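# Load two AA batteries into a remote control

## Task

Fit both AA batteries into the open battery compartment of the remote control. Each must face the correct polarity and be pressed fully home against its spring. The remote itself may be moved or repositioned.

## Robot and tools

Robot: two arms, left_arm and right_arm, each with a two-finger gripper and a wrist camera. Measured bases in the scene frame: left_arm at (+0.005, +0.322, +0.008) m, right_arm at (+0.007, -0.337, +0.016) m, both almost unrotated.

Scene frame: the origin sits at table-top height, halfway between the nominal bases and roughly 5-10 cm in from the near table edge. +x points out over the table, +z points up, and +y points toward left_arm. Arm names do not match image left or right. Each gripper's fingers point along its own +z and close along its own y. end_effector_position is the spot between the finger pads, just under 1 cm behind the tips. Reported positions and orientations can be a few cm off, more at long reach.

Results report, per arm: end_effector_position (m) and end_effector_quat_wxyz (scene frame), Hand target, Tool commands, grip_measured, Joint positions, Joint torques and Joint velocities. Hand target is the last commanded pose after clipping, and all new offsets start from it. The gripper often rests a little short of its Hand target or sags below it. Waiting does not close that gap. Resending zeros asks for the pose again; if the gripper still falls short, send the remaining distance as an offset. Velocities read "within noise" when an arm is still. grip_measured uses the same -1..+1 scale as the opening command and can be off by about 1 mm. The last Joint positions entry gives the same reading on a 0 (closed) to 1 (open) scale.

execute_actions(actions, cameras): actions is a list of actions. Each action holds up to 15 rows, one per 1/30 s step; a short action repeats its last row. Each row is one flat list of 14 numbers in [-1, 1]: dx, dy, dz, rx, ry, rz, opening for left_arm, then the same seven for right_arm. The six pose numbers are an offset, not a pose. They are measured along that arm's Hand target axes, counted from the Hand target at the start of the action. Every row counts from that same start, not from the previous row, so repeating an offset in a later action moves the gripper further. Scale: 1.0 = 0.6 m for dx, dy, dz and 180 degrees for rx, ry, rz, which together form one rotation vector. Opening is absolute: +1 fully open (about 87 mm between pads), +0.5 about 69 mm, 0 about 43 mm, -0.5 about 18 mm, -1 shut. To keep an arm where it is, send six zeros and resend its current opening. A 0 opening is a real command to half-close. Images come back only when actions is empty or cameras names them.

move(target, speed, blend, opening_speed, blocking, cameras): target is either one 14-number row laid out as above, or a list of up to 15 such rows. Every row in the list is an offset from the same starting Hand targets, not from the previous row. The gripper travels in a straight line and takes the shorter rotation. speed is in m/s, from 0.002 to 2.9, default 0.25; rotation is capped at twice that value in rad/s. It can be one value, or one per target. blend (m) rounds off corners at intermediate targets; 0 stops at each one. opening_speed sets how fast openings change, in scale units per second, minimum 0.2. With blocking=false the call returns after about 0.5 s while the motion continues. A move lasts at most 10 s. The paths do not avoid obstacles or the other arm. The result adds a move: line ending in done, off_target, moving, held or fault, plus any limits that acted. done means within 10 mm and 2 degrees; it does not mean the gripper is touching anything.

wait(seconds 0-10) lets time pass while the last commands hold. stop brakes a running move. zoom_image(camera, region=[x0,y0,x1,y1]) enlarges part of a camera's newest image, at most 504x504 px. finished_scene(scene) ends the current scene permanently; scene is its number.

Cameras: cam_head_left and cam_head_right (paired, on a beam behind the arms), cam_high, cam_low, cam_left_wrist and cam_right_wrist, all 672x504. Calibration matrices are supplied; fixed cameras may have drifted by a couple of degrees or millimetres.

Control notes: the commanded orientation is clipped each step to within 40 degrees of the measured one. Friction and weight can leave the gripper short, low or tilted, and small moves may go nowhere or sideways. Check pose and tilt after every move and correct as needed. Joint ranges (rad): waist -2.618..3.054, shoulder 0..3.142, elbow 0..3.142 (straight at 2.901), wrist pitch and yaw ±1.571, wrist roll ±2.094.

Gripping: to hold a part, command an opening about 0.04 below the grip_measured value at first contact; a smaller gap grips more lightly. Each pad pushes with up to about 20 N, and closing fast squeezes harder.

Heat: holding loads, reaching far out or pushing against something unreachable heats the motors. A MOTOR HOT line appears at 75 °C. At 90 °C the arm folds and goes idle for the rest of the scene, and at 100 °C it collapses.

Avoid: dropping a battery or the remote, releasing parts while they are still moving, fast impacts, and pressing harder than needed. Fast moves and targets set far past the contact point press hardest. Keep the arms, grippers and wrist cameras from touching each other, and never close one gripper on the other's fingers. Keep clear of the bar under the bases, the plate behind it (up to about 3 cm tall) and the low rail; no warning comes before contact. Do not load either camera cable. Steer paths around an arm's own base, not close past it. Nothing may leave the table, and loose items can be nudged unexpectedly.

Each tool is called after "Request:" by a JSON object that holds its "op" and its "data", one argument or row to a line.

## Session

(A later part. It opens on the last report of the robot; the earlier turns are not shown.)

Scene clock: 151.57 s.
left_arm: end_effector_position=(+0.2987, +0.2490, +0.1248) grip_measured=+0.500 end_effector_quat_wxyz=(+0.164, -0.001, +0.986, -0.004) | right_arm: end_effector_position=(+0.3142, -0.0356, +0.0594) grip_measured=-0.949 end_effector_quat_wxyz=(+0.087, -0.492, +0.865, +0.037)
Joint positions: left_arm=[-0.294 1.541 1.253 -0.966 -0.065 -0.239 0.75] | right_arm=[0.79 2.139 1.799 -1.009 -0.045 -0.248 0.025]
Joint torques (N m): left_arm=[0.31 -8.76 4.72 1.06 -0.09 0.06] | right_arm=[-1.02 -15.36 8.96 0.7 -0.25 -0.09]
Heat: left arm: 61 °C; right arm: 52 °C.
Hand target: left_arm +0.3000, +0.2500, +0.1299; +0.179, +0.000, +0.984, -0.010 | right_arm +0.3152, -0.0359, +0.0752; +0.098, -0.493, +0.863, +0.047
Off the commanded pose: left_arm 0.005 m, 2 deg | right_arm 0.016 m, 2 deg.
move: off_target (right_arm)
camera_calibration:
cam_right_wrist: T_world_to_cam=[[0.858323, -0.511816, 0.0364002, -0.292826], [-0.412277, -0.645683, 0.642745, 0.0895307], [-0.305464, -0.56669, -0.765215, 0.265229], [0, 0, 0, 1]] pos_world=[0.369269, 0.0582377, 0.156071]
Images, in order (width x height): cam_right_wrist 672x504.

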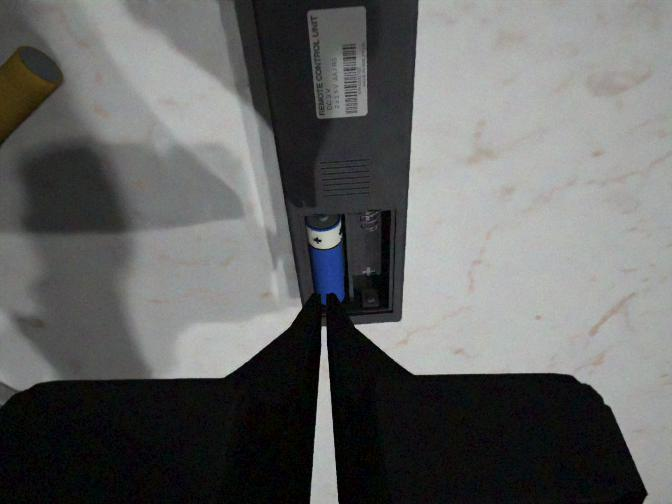

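Request:
{"op": "move", "data": {
  "target": [0, 0, 0, 0, 0, 0, 0.5, 0.0432, -0.0168, -0.0525, 0, -0.2056, 0, -0.95],
  "speed": 0.35,
  "cameras": ["cam_right_wrist"]
}}

Request:
{"op": "zoom_image", "data": {
  "camera": "cam_right_wrist",
  "region": [250, 120, 430, 310]
}}

Scene clock: 157.03 s.
left_arm: end_effector_position=(+0.2987, +0.2490, +0.1248) grip_measured=+0.500 end_effector_quat_wxyz=(+0.164, -0.001, +0.986, -0.004) | right_arm: end_effector_position=(+0.3067, -0.0705, +0.0924) grip_measured=-0.949 end_effector_quat_wxyz=(+0.353, -0.455, +0.795, +0.190)
Joint positions: left_arm=[-0.294 1.541 1.253 -0.966 -0.065 -0.239 0.75] | right_arm=[0.629 1.529 0.92 -0.14 -0.305 -0.283 0.025]
Joint torques (N m): left_arm=[0.34 -8.61 4.85 1.03 -0.04 0.03] | right_arm=[-0.79 -9.11 7.5 1.9 -0.39 0.06]
Heat: left arm: 61 °C; right arm: 53 °C.
Hand target: left_arm +0.3000, +0.2500, +0.1299; +0.179, +0.000, +0.984, -0.010 | right_arm +0.3072, -0.0685, +0.1006; +0.367, -0.453, +0.788, +0.201
Off the commanded pose: left_arm 0.005 m, 2 deg | right_arm 0.008 m, 2 deg.
move: done
camera_calibration:
cam_right_wrist: T_world_to_cam=[[0.854259, -0.518924, 0.0309755, -0.304284], [-0.519816, -0.852038, 0.0618189, 0.114816], [-0.00568703, -0.0689109, -0.997607, 0.232959], [0, 0, 0, 1]] pos_world=[0.320945, -0.0440191, 0.234729]
Images, in order (width x height): cam_right_wrist 672x504.

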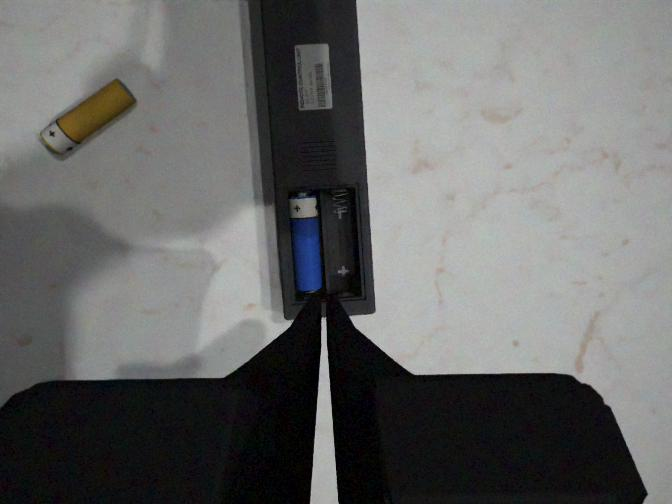

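Scaled by 2.653 from the camera's 672x504 image, which has a finer 960x720 frame.

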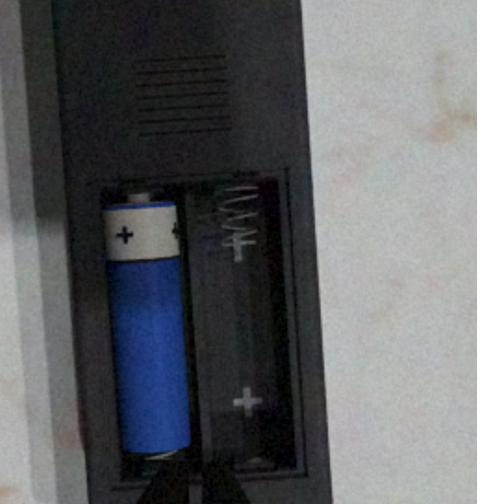

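Request:
{"op": "move", "data": {
  "target": [0, 0, 0, 0, 0, 0, 0.5, 0.008, 0.0265, 0.096, 0, 0.2556, 0, -0.95],
  "speed": 0.35,
  "cameras": ["cam_right_wrist"]
}}

Scene clock: 163.50 s.
left_arm: end_effector_position=(+0.2987, +0.2490, +0.1248) grip_measured=+0.500 end_effector_quat_wxyz=(+0.164, -0.001, +0.986, -0.004) | right_arm: end_effector_position=(+0.3134, -0.0233, +0.0636) grip_measured=-0.949 end_effector_quat_wxyz=(+0.039, -0.500, +0.865, +0.018)
Joint positions: left_arm=[-0.294 1.541 1.253 -0.966 -0.065 -0.239 0.75] | right_arm=[0.816 2.295 2.074 -1.231 -0.033 -0.24 0.025]
Joint torques (N m): left_arm=[0.53 -8.5 4.75 1.03 -0.06 0.02] | right_arm=[-0.28 -11.22 10.25 0.47 0.13 0.11]
Heat: left arm: 60 °C; right arm: 52 °C.
Hand target: left_arm +0.3000, +0.2500, +0.1299; +0.179, +0.000, +0.984, -0.010 | right_arm +0.3148, -0.0257, +0.0593; +0.030, -0.495, +0.868, +0.008
Off the commanded pose: left_arm 0.005 m, 2 deg | right_arm 0.005 m, 2 deg.
move: done
camera_calibration:
cam_right_wrist: T_world_to_cam=[[0.867611, -0.496798, 0.0210682, -0.287626], [-0.35861, -0.595803, 0.718623, 0.0738705], [-0.344458, -0.63104, -0.695081, 0.28145], [0, 0, 0, 1]] pos_world=[0.372986, 0.078726, 0.148605]
Images, in order (width x height): cam_right_wrist 672x504.

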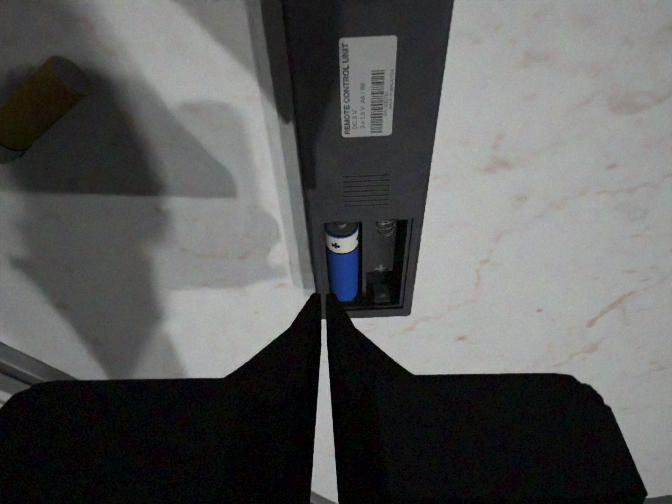

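Request:
{"op": "move", "data": {
  "target": [0, 0, 0, 0, 0, 0, 0.5, 0.0067, -0.0117, 0.0613, 0, 0, 0, -0.95],
  "speed": 0.1,
  "cameras": ["cam_right_wrist"]
}}

Scene clock: 166.00 s.
left_arm: end_effector_position=(+0.2987, +0.2490, +0.1248) grip_measured=+0.500 end_effector_quat_wxyz=(+0.164, -0.001, +0.986, -0.004) | right_arm: end_effector_position=(+0.3167, -0.0260, +0.0323) grip_measured=-0.949 end_effector_quat_wxyz=(+0.035, -0.496, +0.867, +0.017)
Joint positions: left_arm=[-0.294 1.541 1.253 -0.966 -0.065 -0.239 0.75] | right_arm=[0.807 2.317 1.986 -1.128 -0.033 -0.24 0.025]
Joint torques (N m): left_arm=[0.5 -8.77 4.81 1.01 -0.09 0.02] | right_arm=[-0.98 -11.81 7.25 0.74 0.11 -0.04]
Heat: left arm: 60 °C; right arm: 53 °C.
Hand target: left_arm +0.3000, +0.2500, +0.1299; +0.179, +0.000, +0.984, -0.010 | right_arm +0.3205, -0.0311, +0.0224; +0.030, -0.495, +0.868, +0.008
Off the commanded pose: left_arm 0.005 m, 2 deg | right_arm 0.012 m, 1 deg.
move: off_target (right_arm)
camera_calibration:
cam_right_wrist: T_world_to_cam=[[0.863423, -0.504094, 0.0197545, -0.29004], [-0.360469, -0.589077, 0.723222, 0.0965732], [-0.352935, -0.631567, -0.690333, 0.261645], [0, 0, 0, 1]] pos_world=[0.377582, 0.0759278, 0.116508]
Images, in order (width x height): cam_right_wrist 672x504.

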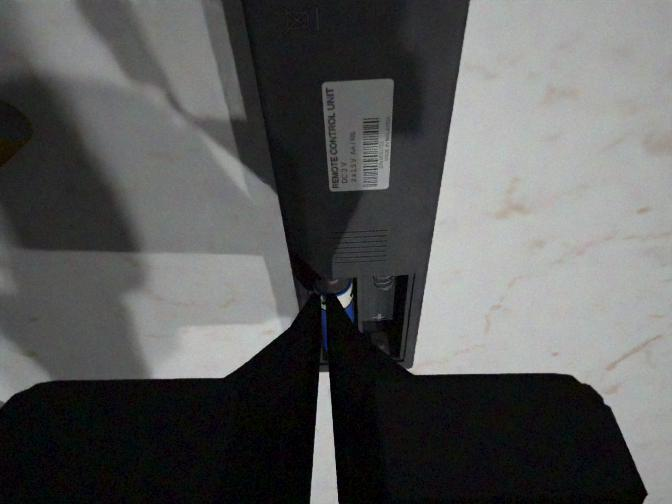

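Request:
{"op": "move", "data": {
  "target": [0, 0, 0, 0, 0, 0, 0.5, 0.0012, -0.0067, 0.02, 0, 0, 0, -0.95],
  "speed": 0.06
}}

Request:
{"op": "move", "data": {
  "target": [0, 0, 0, 0, 0, 0, 0.5, 0.0012, 0, 0.02, 0, 0, 0, -0.95],
  "speed": 0.06,
  "cameras": ["cam_right_wrist"]
}}

Scene clock: 167.40 s.
left_arm: end_effector_position=(+0.2987, +0.2490, +0.1248) grip_measured=+0.500 end_effector_quat_wxyz=(+0.164, -0.001, +0.986, -0.004) | right_arm: end_effector_position=(+0.3211, -0.0274, +0.0298) grip_measured=-0.950 end_effector_quat_wxyz=(+0.041, -0.494, +0.868, +0.017)
Joint positions: left_arm=[-0.294 1.541 1.253 -0.966 -0.065 -0.239 0.75] | right_arm=[0.8 2.317 1.977 -1.109 -0.03 -0.243 0.025]
Joint torques (N m): left_arm=[0.72 -8.75 4.74 1.08 -0.09 0.07] | right_arm=[-1.03 -10.7 5.65 0.93 0.07 -0.09]
Heat: left arm: 60 °C; right arm: 53 °C.
Hand target: left_arm +0.3000, +0.2500, +0.1299; +0.179, +0.000, +0.984, -0.010 | right_arm +0.3240, -0.0333, +0.0104; +0.030, -0.495, +0.868, +0.008
Off the commanded pose: left_arm 0.005 m, 2 deg | right_arm 0.020 m, 2 deg.
move: off_target (right_arm)

Scene clock: 168.13 s.
left_arm: end_effector_position=(+0.2987, +0.2490, +0.1248) grip_measured=+0.500 end_effector_quat_wxyz=(+0.164, -0.001, +0.986, -0.004) | right_arm: end_effector_position=(+0.3218, -0.0268, +0.0251) grip_measured=-0.949 end_effector_quat_wxyz=(+0.044, -0.494, +0.868, +0.017)
Joint positions: left_arm=[-0.294 1.541 1.253 -0.966 -0.065 -0.239 0.75] | right_arm=[0.8 2.317 1.958 -1.084 -0.03 -0.243 0.025]
Joint torques (N m): left_arm=[0.39 -8.7 4.46 1.05 -0.09 0.02] | right_arm=[-1.01 -9.88 4.51 1.08 0.06 -0.09]
Heat: left arm: 60 °C; right arm: 53 °C.
Hand target: left_arm +0.3000, +0.2500, +0.1299; +0.179, +0.000, +0.984, -0.010 | right_arm +0.3242, -0.0334, -0.0016; +0.030, -0.495, +0.868, +0.008
Off the commanded pose: left_arm 0.005 m, 2 deg | right_arm 0.028 m, 2 deg.
move: off_target (right_arm)
camera_calibration:
cam_right_wrist: T_world_to_cam=[[0.860829, -0.508175, 0.0270569, -0.294074], [-0.372939, -0.593784, 0.712978, 0.107383], [-0.346251, -0.623842, -0.700665, 0.256188], [0, 0, 0, 1]] pos_world=[0.3819, 0.0741424, 0.110898]
Images, in order (width x height): cam_right_wrist 672x504.

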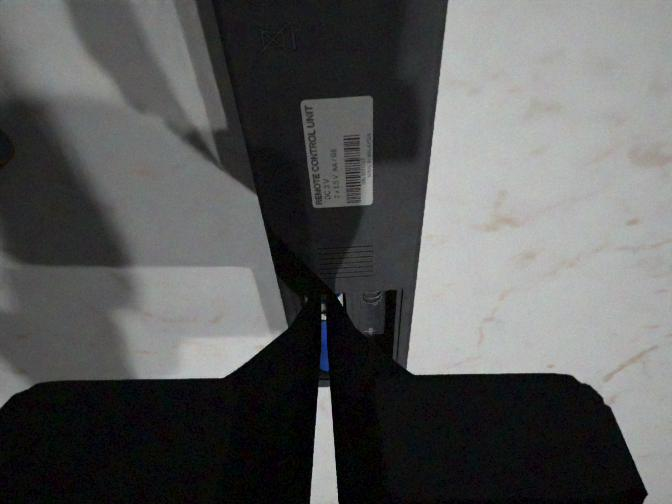

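Request:
{"op": "move", "data": {
  "target": [0, 0, 0, 0, 0, 0, 0.5, 0.0012, 0, 0.02, 0, 0, 0, -0.95],
  "speed": 0.06
}}

Request:
{"op": "move", "data": {
  "target": [0, 0, 0, 0, 0, 0, 0.5, 0.0012, 0, 0.02, 0, 0, 0, -0.95],
  "speed": 0.06
}}

Scene clock: 169.17 s.
left_arm: end_effector_position=(+0.2987, +0.2490, +0.1248) grip_measured=+0.500 end_effector_quat_wxyz=(+0.164, -0.001, +0.986, -0.004) | right_arm: end_effector_position=(+0.3216, -0.0271, +0.0236) grip_measured=-0.949 end_effector_quat_wxyz=(+0.046, -0.494, +0.868, +0.018)
Joint positions: left_arm=[-0.294 1.541 1.253 -0.966 -0.065 -0.239 0.75] | right_arm=[0.8 2.311 1.941 -1.068 -0.03 -0.243 0.025]
Joint torques (N m): left_arm=[0.47 -8.65 4.79 1.09 -0.06 0.03] | right_arm=[-0.99 -8.51 3.11 1.29 0.06 -0.09]
Heat: left arm: 60 °C; right arm: 53 °C.
Hand target: left_arm +0.3000, +0.2500, +0.1299; +0.179, +0.000, +0.984, -0.010 | right_arm +0.3244, -0.0335, -0.0136; +0.030, -0.495, +0.868, +0.008
Off the commanded pose: left_arm 0.005 m, 2 deg | right_arm 0.038 m, 2 deg.
move: off_target (right_arm)

Scene clock: 169.87 s.
left_arm: end_effector_position=(+0.2987, +0.2490, +0.1248) grip_measured=+0.500 end_effector_quat_wxyz=(+0.164, -0.001, +0.986, -0.004) | right_arm: end_effector_position=(+0.3215, -0.0272, +0.0229) grip_measured=-0.949 end_effector_quat_wxyz=(+0.052, -0.494, +0.868, +0.020)
Joint positions: left_arm=[-0.294 1.541 1.253 -0.966 -0.065 -0.239 0.75] | right_arm=[0.8 2.297 1.916 -1.045 -0.03 -0.243 0.025]
Joint torques (N m): left_arm=[0.46 -8.62 4.72 1.02 -0.07 0.07] | right_arm=[-0.98 -6.65 2.41 1.45 0.07 -0.09]
Heat: left arm: 60 °C; right arm: 53 °C.
Hand target: left_arm +0.3000, +0.2500, +0.1299; +0.179, +0.000, +0.984, -0.010 | right_arm +0.3245, -0.0336, -0.0257; +0.030, -0.495, +0.868, +0.008
Off the commanded pose: left_arm 0.005 m, 2 deg | right_arm 0.049 m, 3 deg.
move: off_target (right_arm)

Request:
{"op": "move", "data": {
  "target": [0, 0, 0, 0, 0, 0, 0.5, -0.012, 0, -0.165, 0, -0.05, 0, -0.95],
  "speed": 0.25,
  "cameras": ["cam_right_wrist"]
}}

Request:
{"op": "zoom_image", "data": {
  "camera": "cam_right_wrist",
  "region": [280, 170, 430, 330]
}}

Scene clock: 171.37 s.
left_arm: end_effector_position=(+0.2987, +0.2490, +0.1248) grip_measured=+0.500 end_effector_quat_wxyz=(+0.164, -0.001, +0.986, -0.004) | right_arm: end_effector_position=(+0.3237, -0.0311, +0.0577) grip_measured=-0.949 end_effector_quat_wxyz=(+0.088, -0.491, +0.866, +0.037)
Joint positions: left_arm=[-0.294 1.541 1.253 -0.966 -0.065 -0.239 0.75] | right_arm=[0.782 2.18 1.858 -1.025 -0.047 -0.254 0.025]
Joint torques (N m): left_arm=[0.55 -9.06 4.66 1.07 -0.07 0.02] | right_arm=[-0.88 -15.68 8.73 0.69 -0.24 -0.08]
Heat: left arm: 60 °C; right arm: 53 °C.
Hand target: left_arm +0.3000, +0.2500, +0.1299; +0.179, +0.000, +0.984, -0.010 | right_arm +0.3238, -0.0316, +0.0736; +0.098, -0.493, +0.863, +0.047
Off the commanded pose: left_arm 0.005 m, 2 deg | right_arm 0.016 m, 2 deg.
move: off_target (right_arm)
camera_calibration:
cam_right_wrist: T_world_to_cam=[[0.857669, -0.512891, 0.0367026, -0.298508], [-0.414075, -0.64658, 0.640683, 0.0981828], [-0.304869, -0.564692, -0.766927, 0.26928], [0, 0, 0, 1]] pos_world=[0.378772, 0.0624413, 0.15457]
Images, in order (width x height): cam_right_wrist 672x504.

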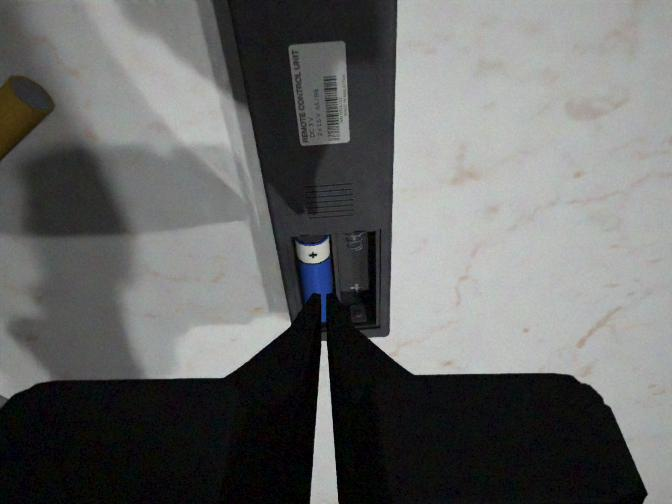

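Scaled by 3.150 from the camera's 672x504 image, which has a finer 960x720 frame.

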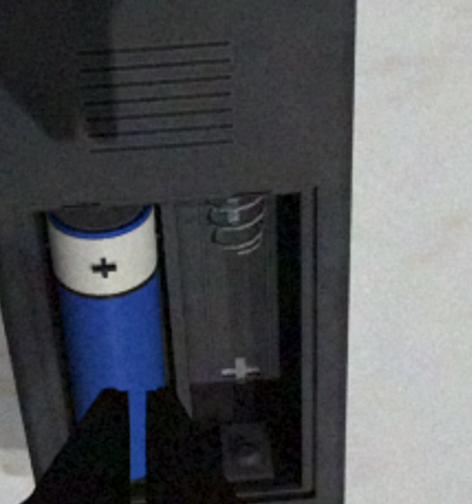

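Request:
{"op": "move", "data": {
  "target": [0, 0, 0, 0, 0, 0, 0.5, -0.0681, 0.2232, -0.047, 0.135, -0.1972, 0.2225, -0.1],
  "speed": 0.45,
  "cameras": ["cam_right_wrist"]
}}

Scene clock: 177.67 s.
left_arm: end_effector_position=(+0.2987, +0.2490, +0.1248) grip_measured=+0.500 end_effector_quat_wxyz=(+0.164, -0.001, +0.986, -0.004) | right_arm: end_effector_position=(+0.2205, +0.0616, +0.0999) grip_measured=-0.100 end_effector_quat_wxyz=(+0.414, -0.122, +0.901, +0.041)
Joint positions: left_arm=[-0.294 1.541 1.253 -0.966 -0.065 -0.239 0.75] | right_arm=[1.296 1.869 1.399 -0.541 0.717 0.819 0.45]
Joint torques (N m): left_arm=[0.53 -8.75 4.81 1.03 -0.02 -0.01] | right_arm=[-0.27 -9.78 11.03 1.21 0.68 0.16]
Heat: left arm: 60 °C; right arm: 54 °C.
Hand target: left_arm +0.3000, +0.2500, +0.1299; +0.179, +0.000, +0.984, -0.010 | right_arm +0.2252, +0.0659, +0.1077; +0.425, -0.107, +0.897, +0.044
Off the commanded pose: left_arm 0.005 m, 2 deg | right_arm 0.010 m, 2 deg.
move: done
camera_calibration:
cam_right_wrist: T_world_to_cam=[[0.245281, -0.968671, 0.0388997, -0.00114632], [-0.96929, -0.24431, 0.0280989, 0.247069], [-0.017715, -0.0445973, -0.998848, 0.25043], [0, 0, 0, 1]] pos_world=[0.244199, 0.0704194, 0.243243]
Images, in order (width x height): cam_right_wrist 672x504.

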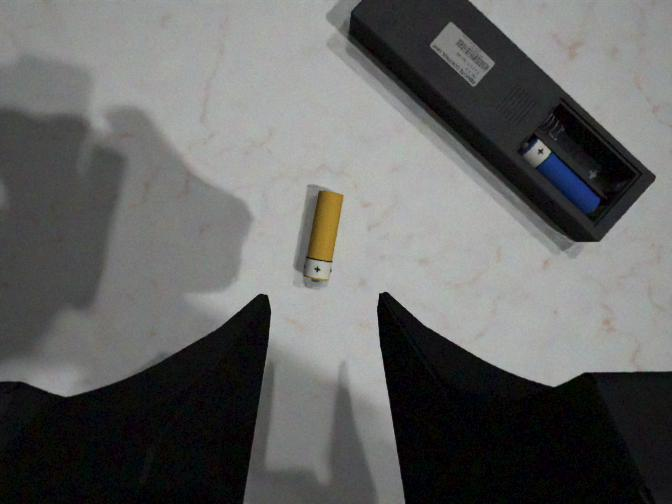

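Request:
{"op": "move", "data": {
  "target": [
    [0, 0, 0, 0, 0, 0, 0.5, 0.0742, 0.0048, 0.0612, 0.0245, 0.126, 0.0298, -0.1],
    [0, 0, 0, 0, 0, 0, 0.5, 0.1245, 0.0048, 0.1023, 0.0245, 0.126, 0.0298, -0.1]
  ],
  "speed": [0.25, 0.15],
  "blend": [0.01, 0],
  "cameras": ["cam_right_wrist"]
}}

Scene clock: 181.70 s.
left_arm: end_effector_position=(+0.2987, +0.2490, +0.1248) grip_measured=+0.500 end_effector_quat_wxyz=(+0.164, -0.001, +0.986, -0.004) | right_arm: end_effector_position=(+0.2250, +0.0675, +0.0196) grip_measured=-0.100 end_effector_quat_wxyz=(+0.247, -0.063, +0.967, +0.008)
Joint positions: left_arm=[-0.294 1.541 1.253 -0.966 -0.065 -0.239 0.75] | right_arm=[1.178 2.151 1.635 -0.761 0.428 0.983 0.45]
Joint torques (N m): left_arm=[0.54 -8.76 4.59 1.08 -0.03 0.08] | right_arm=[-0.51 -10.95 7.36 1.03 0.25 0.13]
Heat: left arm: 60 °C; right arm: 54 °C.
Hand target: left_arm +0.3000, +0.2500, +0.1299; +0.179, +0.000, +0.984, -0.010 | right_arm +0.2250, +0.0677, +0.0111; +0.242, -0.056, +0.969, +0.008
Off the commanded pose: left_arm 0.005 m, 2 deg | right_arm 0.009 m, 1 deg.
move: done
camera_calibration:
cam_right_wrist: T_world_to_cam=[[0.121851, -0.992118, 0.029232, 0.036221], [-0.920153, -0.101873, 0.378075, 0.227612], [-0.372117, -0.0729667, -0.925314, 0.250732], [0, 0, 0, 1]] pos_world=[0.298326, 0.077418, 0.144893]
Images, in order (width x height): cam_right_wrist 672x504.

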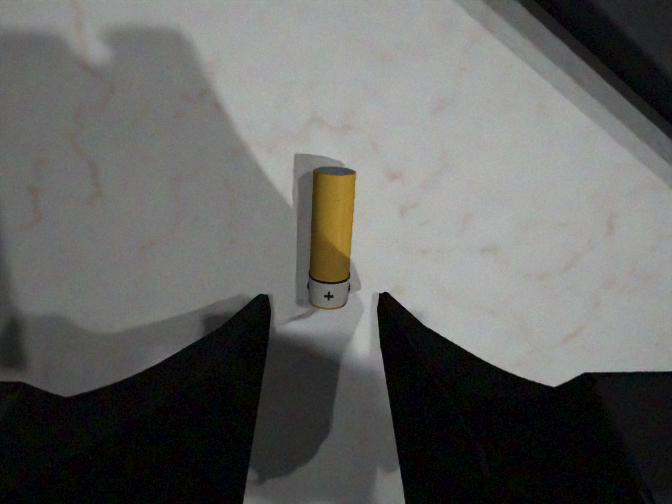

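Request:
{"op": "move", "data": {
  "target": [0, 0, 0, 0, 0, 0, 0.5, 0.0087, 0, 0.0163, 0, 0, 0, -0.1],
  "speed": 0.1
}}

Scene clock: 183.43 s.
left_arm: end_effector_position=(+0.2987, +0.2490, +0.1248) grip_measured=+0.500 end_effector_quat_wxyz=(+0.164, -0.001, +0.986, -0.004) | right_arm: end_effector_position=(+0.2257, +0.0692, +0.0123) grip_measured=-0.100 end_effector_quat_wxyz=(+0.249, -0.061, +0.966, +0.012)
Joint positions: left_arm=[-0.294 1.541 1.253 -0.966 -0.065 -0.239 0.75] | right_arm=[1.178 2.159 1.616 -0.724 0.428 0.983 0.45]
Joint torques (N m): left_arm=[0.38 -8.95 4.82 1.06 -0.08 0.03] | right_arm=[-0.53 -10.47 6.94 1.04 0.25 0.13]
Heat: left arm: 60 °C; right arm: 54 °C.
Hand target: left_arm +0.3000, +0.2500, +0.1299; +0.179, +0.000, +0.984, -0.010 | right_arm +0.2250, +0.0676, +0.0000; +0.242, -0.056, +0.969, +0.008
Off the commanded pose: left_arm 0.005 m, 2 deg | right_arm 0.012 m, 1 deg.
move: off_target (right_arm)

Request:
{"op": "move", "data": {
  "target": [0, 0, 0, 0, 0, 0, 0.5, 0.0035, 0, 0.0066, 0, 0, 0, -0.1],
  "speed": 0.1
}}

Scene clock: 184.60 s.
left_arm: end_effector_position=(+0.2987, +0.2490, +0.1248) grip_measured=+0.500 end_effector_quat_wxyz=(+0.164, -0.001, +0.986, -0.004) | right_arm: end_effector_position=(+0.2260, +0.0698, +0.0091) grip_measured=-0.100 end_effector_quat_wxyz=(+0.250, -0.061, +0.966, +0.014)
Joint positions: left_arm=[-0.294 1.541 1.253 -0.966 -0.065 -0.239 0.75] | right_arm=[1.178 2.163 1.609 -0.709 0.428 0.983 0.45]
Joint torques (N m): left_arm=[0.28 -8.77 4.77 1.06 -0.03 -0.01] | right_arm=[-0.53 -10.18 6.82 1.06 0.25 0.13]
Heat: left arm: 60 °C; right arm: 54 °C.
Hand target: left_arm +0.3000, +0.2500, +0.1299; +0.179, +0.000, +0.984, -0.010 | right_arm +0.2250, +0.0675, -0.0046; +0.242, -0.056, +0.969, +0.008
Off the commanded pose: left_arm 0.005 m, 2 deg | right_arm 0.014 m, 1 deg.
move: off_target (right_arm)

Request:
{"op": "move", "data": {
  "target": [
    [0, 0, 0, 0, 0, 0, 0.5, 0, 0, 0, 0, 0, 0, -0.66],
    [0, 0, 0, 0, 0, 0, 0.5, -0.0548, 0, -0.103, 0, 0, 0, -0.66],
    [-0.0805, -0.328, 0.1618, -0.0176, 0.1699, -0.3574, 0.5, -0.1709, -0.2667, -0.0782, -0.0957, 0.1069, -0.3033, -0.66]
  ],
  "speed": [0.2, 0.25, 0.5],
  "blend": [0, 0.02, 0],
  "opening_speed": 0.9,
  "cameras": ["cam_left_wrist", "cam_right_wrist"]
}}

Scene clock: 189.73 s.
left_arm: end_effector_position=(+0.3771, +0.0559, +0.0606) grip_measured=+0.500 end_effector_quat_wxyz=(-0.098, -0.517, +0.847, -0.076) | right_arm: end_effector_position=(+0.3103, -0.0842, +0.0878) grip_measured=-0.625 end_effector_quat_wxyz=(+0.057, -0.521, +0.851, +0.021)
Joint positions: left_arm=[-0.482 2.307 1.969 -1.219 0.254 -1.534 0.75] | right_arm=[0.722 2.045 1.763 -1.137 -0.045 -0.383 0.188]
Joint torques (N m): left_arm=[-0.09 -10.61 7.91 0.1 0.11 -0.16] | right_arm=[-0.57 -9.84 10.41 0.55 -0.24 -0.08]
Heat: left arm: 59 °C; right arm: 54 °C.
Hand target: left_arm +0.3788, +0.0515, +0.0598; -0.105, -0.520, +0.844, -0.077 | right_arm +0.3108, -0.0827, +0.0871; +0.050, -0.525, +0.849, +0.027
Off the commanded pose: left_arm 0.005 m, 1 deg | right_arm 0.002 m, 1 deg.
move: done
camera_calibration:
cam_left_wrist: T_world_to_cam=[[0.890663, -0.454456, 0.0137458, -0.310918], [-0.210045, -0.384466, 0.898925, 0.0697384], [-0.403237, -0.803527, -0.437886, 0.369539], [0, 0, 0, 1]] pos_world=[0.440583, 0.182448, 0.1034]
cam_right_wrist: T_world_to_cam=[[0.890482, -0.453409, 0.0382472, -0.3206], [-0.350141, -0.629126, 0.693976, 0.0159057], [-0.290593, -0.631365, -0.718982, 0.244175], [0, 0, 0, 1]] pos_world=[0.362013, 0.0188075, 0.176781]
Images, in order (width x height): cam_left_wrist 672x504, cam_right_wrist 672x504.

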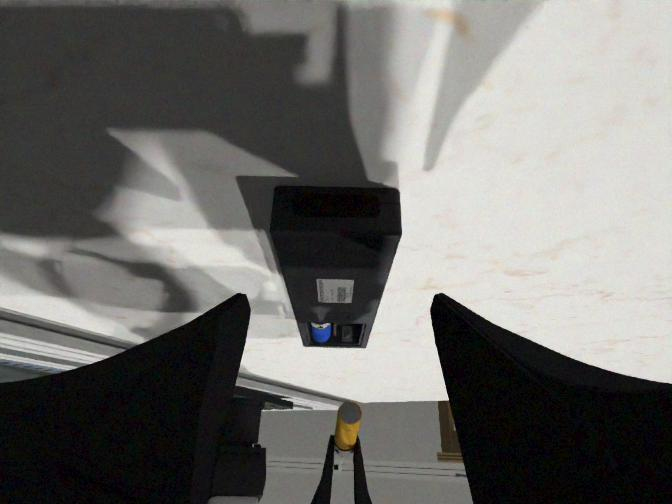

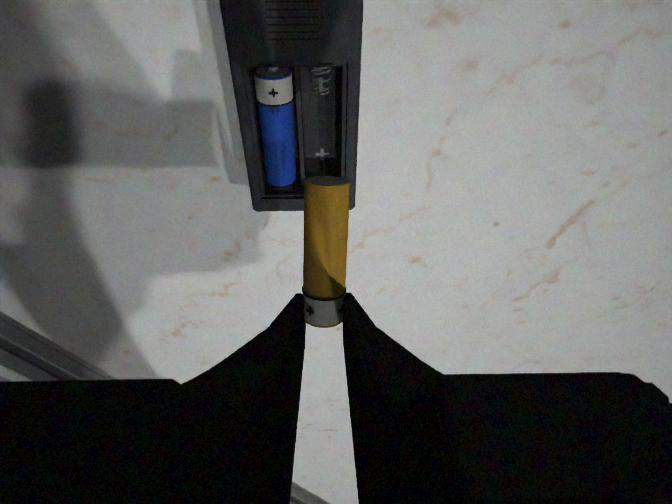

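Request:
{"op": "zoom_image", "data": {
  "camera": "cam_right_wrist",
  "region": [220, 40, 380, 220]
}}

Request:
{"op": "zoom_image", "data": {
  "camera": "cam_left_wrist",
  "region": [260, 260, 420, 380]
}}

Scaled by 2.800 from the camera's 672x504 image, which has a finer 960x720 frame.

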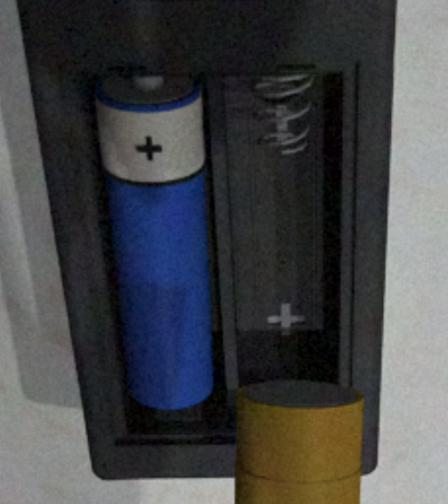

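Scaled by 3.150 from the camera's 672x504 image, which has a finer 960x720 frame.

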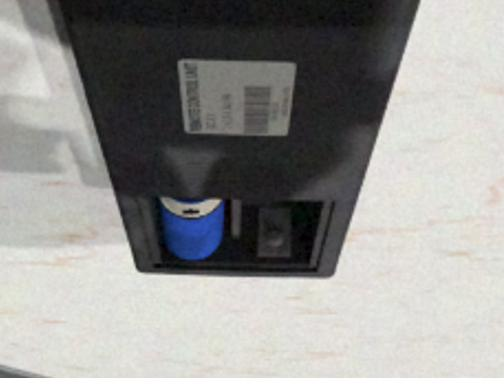

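Request:
{"op": "move", "data": {
  "target": [
    [-0.032, 0.0015, 0.068, 0, 0, 0, 0.5, -0.0037, 0.0065, 0.0205, 0.001, 0, 0.0088, -0.66],
    [-0.032, 0.0015, 0.068, 0, 0, 0, 0.0, -0.0037, 0.0065, 0.0205, 0.001, 0, 0.0088, -0.66]
  ],
  "speed": 0.15,
  "opening_speed": 0.8,
  "cameras": ["cam_right_wrist"]
}}

Request:
{"op": "zoom_image", "data": {
  "camera": "cam_right_wrist",
  "region": [220, 40, 400, 240]
}}

Scene clock: 195.87 s.
left_arm: end_effector_position=(+0.3822, +0.0575, +0.0235) grip_measured=+0.097 end_effector_quat_wxyz=(-0.099, -0.519, +0.846, -0.078) | right_arm: end_effector_position=(+0.3101, -0.0807, +0.0831) grip_measured=-0.625 end_effector_quat_wxyz=(+0.056, -0.516, +0.855, +0.022)
Joint positions: left_arm=[-0.472 2.349 1.891 -1.1 0.259 -1.528 0.548] | right_arm=[0.727 2.057 1.763 -1.125 -0.045 -0.365 0.188]
Joint torques (N m): left_arm=[0.43 -11.08 4.49 0.35 0.09 0.01] | right_arm=[-0.02 -9.87 7.72 0.81 -0.19 0.1]
Heat: left arm: 59 °C; right arm: 53 °C.
Hand target: left_arm +0.3824, +0.0588, +0.0155; -0.105, -0.520, +0.844, -0.077 | right_arm +0.3091, -0.0779, +0.0750; +0.050, -0.513, +0.857, +0.026
Off the commanded pose: left_arm 0.008 m, 1 deg | right_arm 0.009 m, 1 deg.
move: done
camera_calibration:
cam_right_wrist: T_world_to_cam=[[0.884471, -0.465242, 0.0355141, -0.31757], [-0.356703, -0.625133, 0.694242, 0.0236227], [-0.30079, -0.626704, -0.718865, 0.246368], [0, 0, 0, 1]] pos_world=[0.363413, 0.0214205, 0.171984]
Images, in order (width x height): cam_right_wrist 672x504.

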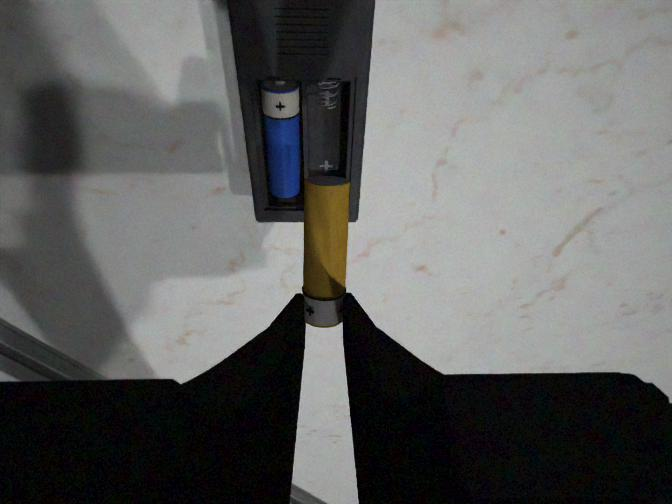

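Scaled by 2.520 from the camera's 672x504 image, which has a finer 960x720 frame.

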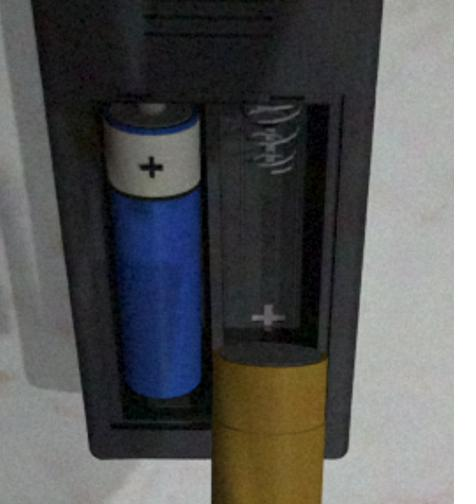

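Request:
{"op": "move", "data": {
  "target": [0, 0, 0, 0, 0, 0, 0.0, 0.0143, 0, 0.0917, 0.001, 0, 0.0083, -0.66],
  "speed": 0.1,
  "cameras": ["cam_right_wrist"]
}}

Scene clock: 198.23 s.
left_arm: end_effector_position=(+0.3821, +0.0575, +0.0235) grip_measured=+0.097 end_effector_quat_wxyz=(-0.099, -0.518, +0.846, -0.078) | right_arm: end_effector_position=(+0.3099, -0.0809, +0.0303) grip_measured=-0.625 end_effector_quat_wxyz=(+0.057, -0.505, +0.861, +0.022)
Joint positions: left_arm=[-0.472 2.349 1.891 -1.1 0.259 -1.527 0.548] | right_arm=[0.728 2.094 1.608 -0.931 -0.045 -0.34 0.188]
Joint torques (N m): left_arm=[0.44 -11.22 4.49 0.32 0.1 -0.03] | right_arm=[-0.18 -9.95 6.63 0.92 -0.16 0.1]
Heat: left arm: 60 °C; right arm: 53 °C.
Hand target: left_arm +0.3824, +0.0588, +0.0155; -0.105, -0.520, +0.844, -0.077 | right_arm +0.3083, -0.0801, +0.0193; +0.050, -0.501, +0.863, +0.025
Off the commanded pose: left_arm 0.008 m, 1 deg | right_arm 0.011 m, 1 deg.
move: off_target (right_arm)
camera_calibration:
cam_right_wrist: T_world_to_cam=[[0.873188, -0.486236, 0.033424, -0.313729], [-0.37081, -0.618268, 0.692997, 0.0650853], [-0.316295, -0.617511, -0.720165, 0.213844], [0, 0, 0, 1]] pos_world=[0.365717, 0.0197447, 0.119385]
Images, in order (width x height): cam_right_wrist 672x504.

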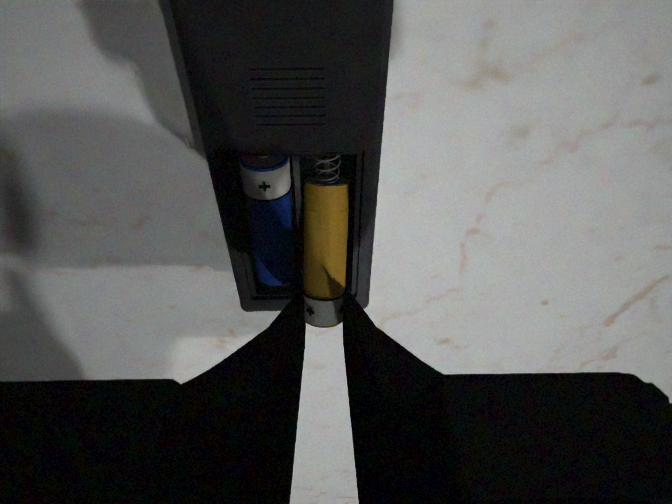

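Request:
{"op": "move", "data": {
  "target": [0, 0, 0, 0, 0, 0, 0.0, 0.0012, 0, 0.0133, 0, 0, 0, -0.66],
  "speed": 0.08,
  "cameras": ["cam_right_wrist"]
}}

Request:
{"op": "zoom_image", "data": {
  "camera": "cam_right_wrist",
  "region": [200, 130, 400, 340]
}}

Scene clock: 199.27 s.
left_arm: end_effector_position=(+0.3821, +0.0575, +0.0235) grip_measured=+0.097 end_effector_quat_wxyz=(-0.099, -0.518, +0.846, -0.078) | right_arm: end_effector_position=(+0.3099, -0.0809, +0.0283) grip_measured=-0.625 end_effector_quat_wxyz=(+0.058, -0.505, +0.861, +0.023)
Joint positions: left_arm=[-0.472 2.349 1.891 -1.1 0.259 -1.527 0.548] | right_arm=[0.728 2.094 1.6 -0.921 -0.045 -0.339 0.188]
Joint torques (N m): left_arm=[0.81 -10.96 4.26 0.36 0.05 0] | right_arm=[-0.14 -9.07 5.68 1.07 -0.15 0.1]
Heat: left arm: 61 °C; right arm: 53 °C.
Hand target: left_arm +0.3824, +0.0588, +0.0155; -0.105, -0.520, +0.844, -0.077 | right_arm +0.3084, -0.0800, +0.0113; +0.050, -0.501, +0.863, +0.025
Off the commanded pose: left_arm 0.008 m, 1 deg | right_arm 0.017 m, 1 deg.
move: off_target (right_arm)
camera_calibration:
cam_right_wrist: T_world_to_cam=[[0.872601, -0.487245, 0.0340612, -0.313524], [-0.372612, -0.618973, 0.691399, 0.0669667], [-0.315798, -0.616007, -0.72167, 0.212432], [0, 0, 0, 1]] pos_world=[0.365619, 0.0195476, 0.117684]
Images, in order (width x height): cam_right_wrist 672x504.

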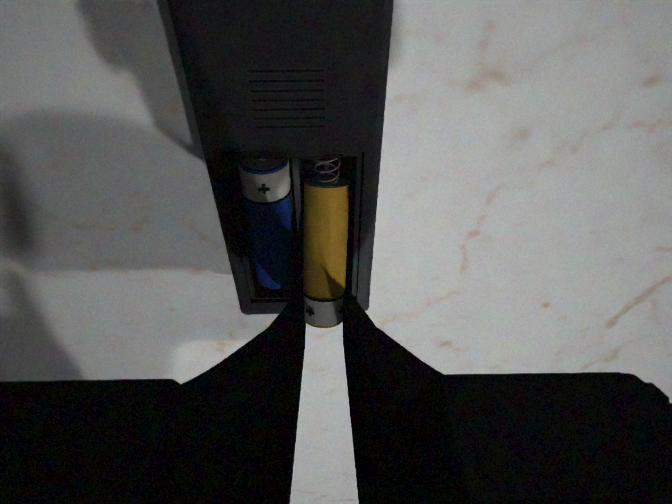

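Scaled by 2.400 from the camera's 672x504 image, which has a finer 960x720 frame.

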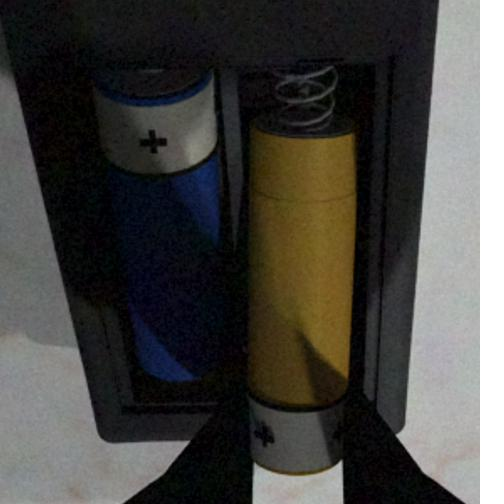

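Request:
{"op": "move", "data": {
  "target": [
    [0, 0, 0, 0, 0, 0, 0.0, -0.0034, -0.0029, -0.0298, 0, 0, 0, -0.3],
    [0, 0, 0, 0, 0, 0, 0.0, -0.0115, -0.0029, -0.0993, 0, 0, 0, -0.3],
    [0, 0, 0, 0, 0, 0, 0.0, 0.0551, -0.0035, -0.0545, 0, -0.1967, 0, -0.95]
  ],
  "speed": [0.1, 0.2, 0.3],
  "blend": [0, 0.015, 0],
  "opening_speed": 0.9,
  "cameras": ["cam_right_wrist"]
}}

Scene clock: 207.97 s.
left_arm: end_effector_position=(+0.3821, +0.0575, +0.0235) grip_measured=+0.097 end_effector_quat_wxyz=(-0.099, -0.518, +0.846, -0.078) | right_arm: end_effector_position=(+0.2904, -0.1148, +0.0330) grip_measured=-0.949 end_effector_quat_wxyz=(+0.295, -0.470, +0.815, +0.168)
Joint positions: left_arm=[-0.472 2.349 1.891 -1.1 0.259 -1.527 0.548] | right_arm=[0.558 1.575 0.784 -0.114 -0.329 -0.381 0.025]
Joint torques (N m): left_arm=[0.28 -11.25 4.53 0.34 0.08 -0.04] | right_arm=[-0.92 -9.06 6.69 1.73 -0.44 -0.01]
Heat: left arm: 64 °C; right arm: 53 °C.
Hand target: left_arm +0.3824, +0.0588, +0.0155; -0.105, -0.520, +0.844, -0.077 | right_arm +0.2920, -0.1127, +0.0402; +0.311, -0.470, +0.807, +0.177
Off the commanded pose: left_arm 0.008 m, 1 deg | right_arm 0.008 m, 2 deg.
move: done
camera_calibration:
cam_right_wrist: T_world_to_cam=[[0.862026, -0.506579, 0.0170213, -0.311874], [-0.49998, -0.844322, 0.19272, 0.0631471], [-0.0832566, -0.17464, -0.981106, 0.180544], [0, 0, 0, 1]] pos_world=[0.315447, -0.0731418, 0.170272]
Images, in order (width x height): cam_right_wrist 672x504.

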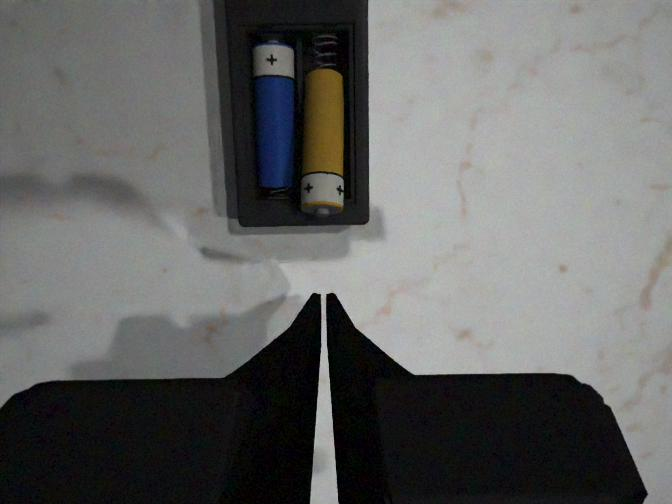

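Request:
{"op": "move", "data": {
  "target": [0.0194, 0.001, 0.0052, 0, 0, 0, 0.0, -0.0787, 0.0038, 0.0795, 0, 0, 0, -0.95],
  "speed": 0.08,
  "cameras": ["cam_right_wrist"]
}}

Request:
{"op": "zoom_image", "data": {
  "camera": "cam_right_wrist",
  "region": [240, 150, 400, 330]
}}

Scene clock: 217.30 s.
left_arm: end_effector_position=(+0.3828, +0.0565, +0.0229) grip_measured=+0.097 end_effector_quat_wxyz=(-0.096, -0.524, +0.843, -0.076) | right_arm: end_effector_position=(+0.3022, -0.0735, +0.0292) grip_measured=-0.950 end_effector_quat_wxyz=(+0.271, -0.469, +0.823, +0.172)
Joint positions: left_arm=[-0.476 2.349 1.891 -1.097 0.252 -1.545 0.548] | right_arm=[0.643 1.725 0.959 -0.166 -0.288 -0.305 0.025]
Joint torques (N m): left_arm=[-1.46 -11.71 3.48 0.4 0.15 -0.09] | right_arm=[0.75 -5.81 11.25 2.26 -0.12 0.05]
Heat: left arm: 66 °C; right arm: 52 °C.
Hand target: left_arm +0.3765, +0.0482, +0.0155; -0.105, -0.520, +0.844, -0.077 | right_arm +0.3232, -0.0534, +0.0361; +0.310, -0.470, +0.807, +0.176
Off the commanded pose: left_arm 0.013 m, 1 deg | right_arm 0.030 m, 5 deg.
move: off_target (left_arm, right_arm)
camera_calibration:
cam_right_wrist: T_world_to_cam=[[0.863006, -0.504976, -0.0148219, -0.300285], [-0.488335, -0.841365, 0.231588, 0.100153], [-0.129417, -0.192624, -0.972701, 0.197316], [0, 0, 0, 1]] pos_world=[0.333592, -0.0293632, 0.164284]
Images, in order (width x height): cam_right_wrist 672x504.

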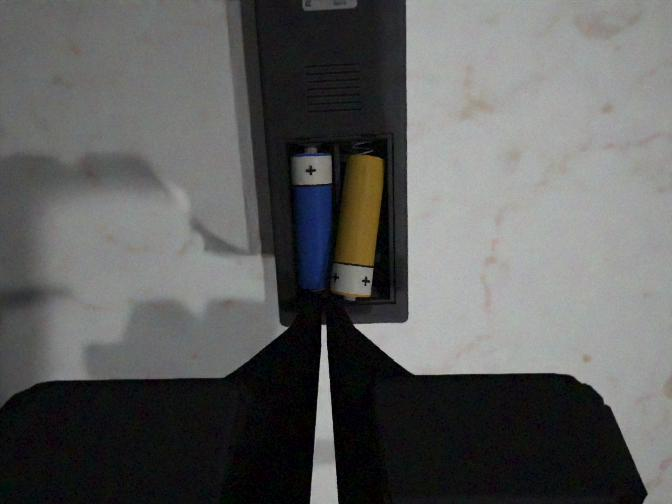

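Scaled by 2.800 from the camera's 672x504 image, which has a finer 960x720 frame.

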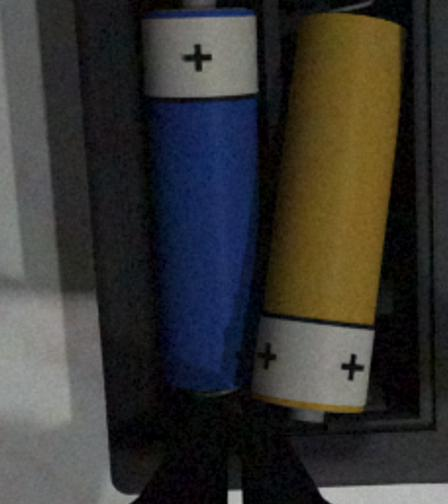

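Request:
{"op": "move", "data": {
  "target": [0, 0, 0, 0, 0, 0, 0.0, -0.005, -0.022, 0.009, 0, 0, 0, -0.95],
  "speed": 0.06,
  "cameras": ["cam_right_wrist"]
}}

Request:
{"op": "zoom_image", "data": {
  "camera": "cam_right_wrist",
  "region": [250, 150, 410, 330]
}}

Scene clock: 219.13 s.
left_arm: end_effector_position=(+0.3828, +0.0565, +0.0229) grip_measured=+0.097 end_effector_quat_wxyz=(-0.096, -0.524, +0.843, -0.076) | right_arm: end_effector_position=(+0.3054, -0.0750, +0.0291) grip_measured=-0.950 end_effector_quat_wxyz=(+0.256, -0.465, +0.830, +0.174)
Joint positions: left_arm=[-0.476 2.349 1.891 -1.097 0.252 -1.545 0.548] | right_arm=[0.63 1.75 1.002 -0.218 -0.3 -0.305 0.025]
Joint torques (N m): left_arm=[-1.24 -11.62 3.47 0.47 0.11 -0.11] | right_arm=[-0.75 -5.2 11.18 2.54 -0.2 -0.17]
Heat: left arm: 66 °C; right arm: 52 °C.
Hand target: left_arm +0.3765, +0.0482, +0.0155; -0.105, -0.520, +0.844, -0.077 | right_arm +0.3376, -0.0549, +0.0341; +0.311, -0.470, +0.807, +0.177
Off the commanded pose: left_arm 0.013 m, 1 deg | right_arm 0.038 m, 7 deg.
move: off_target (left_arm, right_arm)
camera_calibration:
cam_right_wrist: T_world_to_cam=[[0.858126, -0.512131, -0.0366454, -0.302204], [-0.487144, -0.834649, 0.257006, 0.0998723], [-0.162207, -0.202692, -0.965715, 0.206414], [0, 0, 0, 1]] pos_world=[0.341463, -0.0295712, 0.162594]
Images, in order (width x height): cam_right_wrist 672x504.

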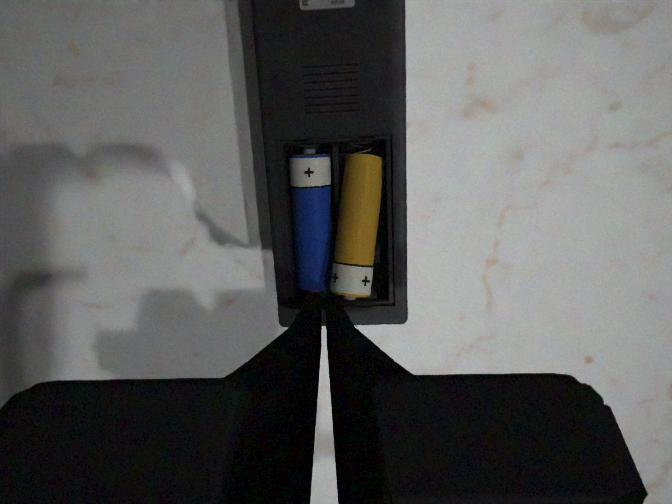

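Scaled by 2.800 from the camera's 672x504 image, which has a finer 960x720 frame.

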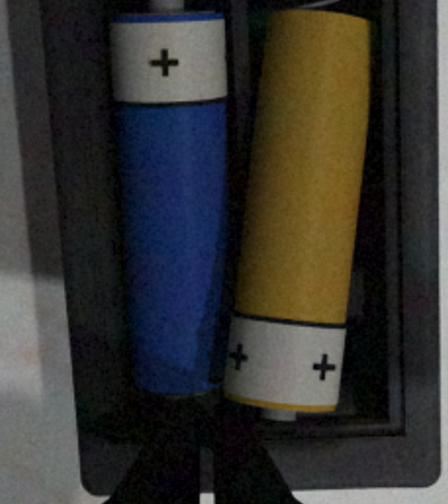

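Request:
{"op": "move", "data": {
  "target": [
    [0, 0, 0, 0, 0, 0, 0.0, 0.0477, 0.0299, -0.0676, 0, 0, 0, -0.95],
    [0, 0, 0, 0, 0, 0, 0.0, 0.0141, 0.0299, -0.1046, 0, 0, 0, -0.95],
    [0, 0, 0, 0, 0, 0, 0.0, -0.0063, -0.0085, -0.0525, -0.0679, 0.0666, 0.0493, -0.12]
  ],
  "speed": [0.1, 0.2, 0.25],
  "blend": [0.008, 0.01, 0],
  "cameras": ["cam_right_wrist"]
}}

Request:
{"op": "zoom_image", "data": {
  "camera": "cam_right_wrist",
  "region": [230, 170, 430, 350]
}}

Scene clock: 225.60 s.
left_arm: end_effector_position=(+0.3818, +0.0538, +0.0232) grip_measured=+0.097 end_effector_quat_wxyz=(-0.098, -0.522, +0.844, -0.078) | right_arm: end_effector_position=(+0.3294, -0.0746, +0.0609) grip_measured=-0.120 end_effector_quat_wxyz=(+0.162, -0.450, +0.848, +0.228)
Joint positions: left_arm=[-0.481 2.349 1.891 -1.094 0.256 -1.546 0.548] | right_arm=[0.532 1.917 1.398 -0.65 -0.467 -0.359 0.44]
Joint torques (N m): left_arm=[-1.16 -11.71 3.51 0.39 0.14 -0.17] | right_arm=[-0.9 -8.65 10.61 1.02 -0.54 -0.12]
Heat: left arm: 68 °C; right arm: 51 °C.
Hand target: left_arm +0.3765, +0.0482, +0.0155; -0.105, -0.520, +0.844, -0.077 | right_arm +0.3328, -0.0730, +0.0603; +0.159, -0.452, +0.846, +0.235
Off the commanded pose: left_arm 0.011 m, 1 deg | right_arm 0.004 m, 1 deg.
move: off_target (left_arm)
camera_calibration:
cam_right_wrist: T_world_to_cam=[[0.838239, -0.495791, -0.227039, -0.302095], [-0.403632, -0.844078, 0.353007, 0.0697018], [-0.366656, -0.204264, -0.907656, 0.304805], [0, 0, 0, 1]] pos_world=[0.393121, -0.0286817, 0.183466]
Images, in order (width x height): cam_right_wrist 672x504.

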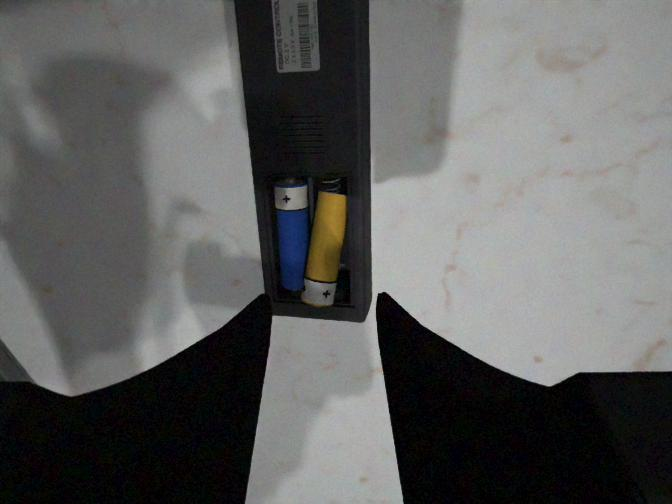

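Scaled by 2.520 from the camera's 672x504 image, which has a finer 960x720 frame.

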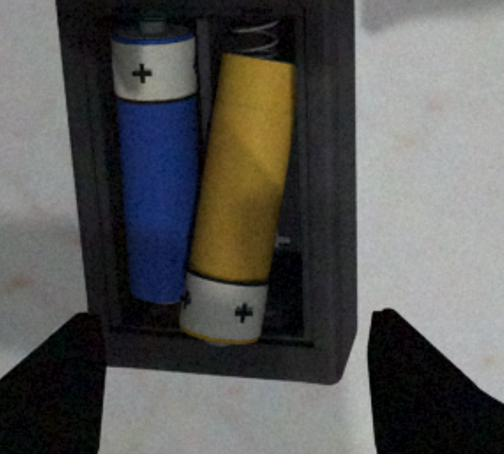

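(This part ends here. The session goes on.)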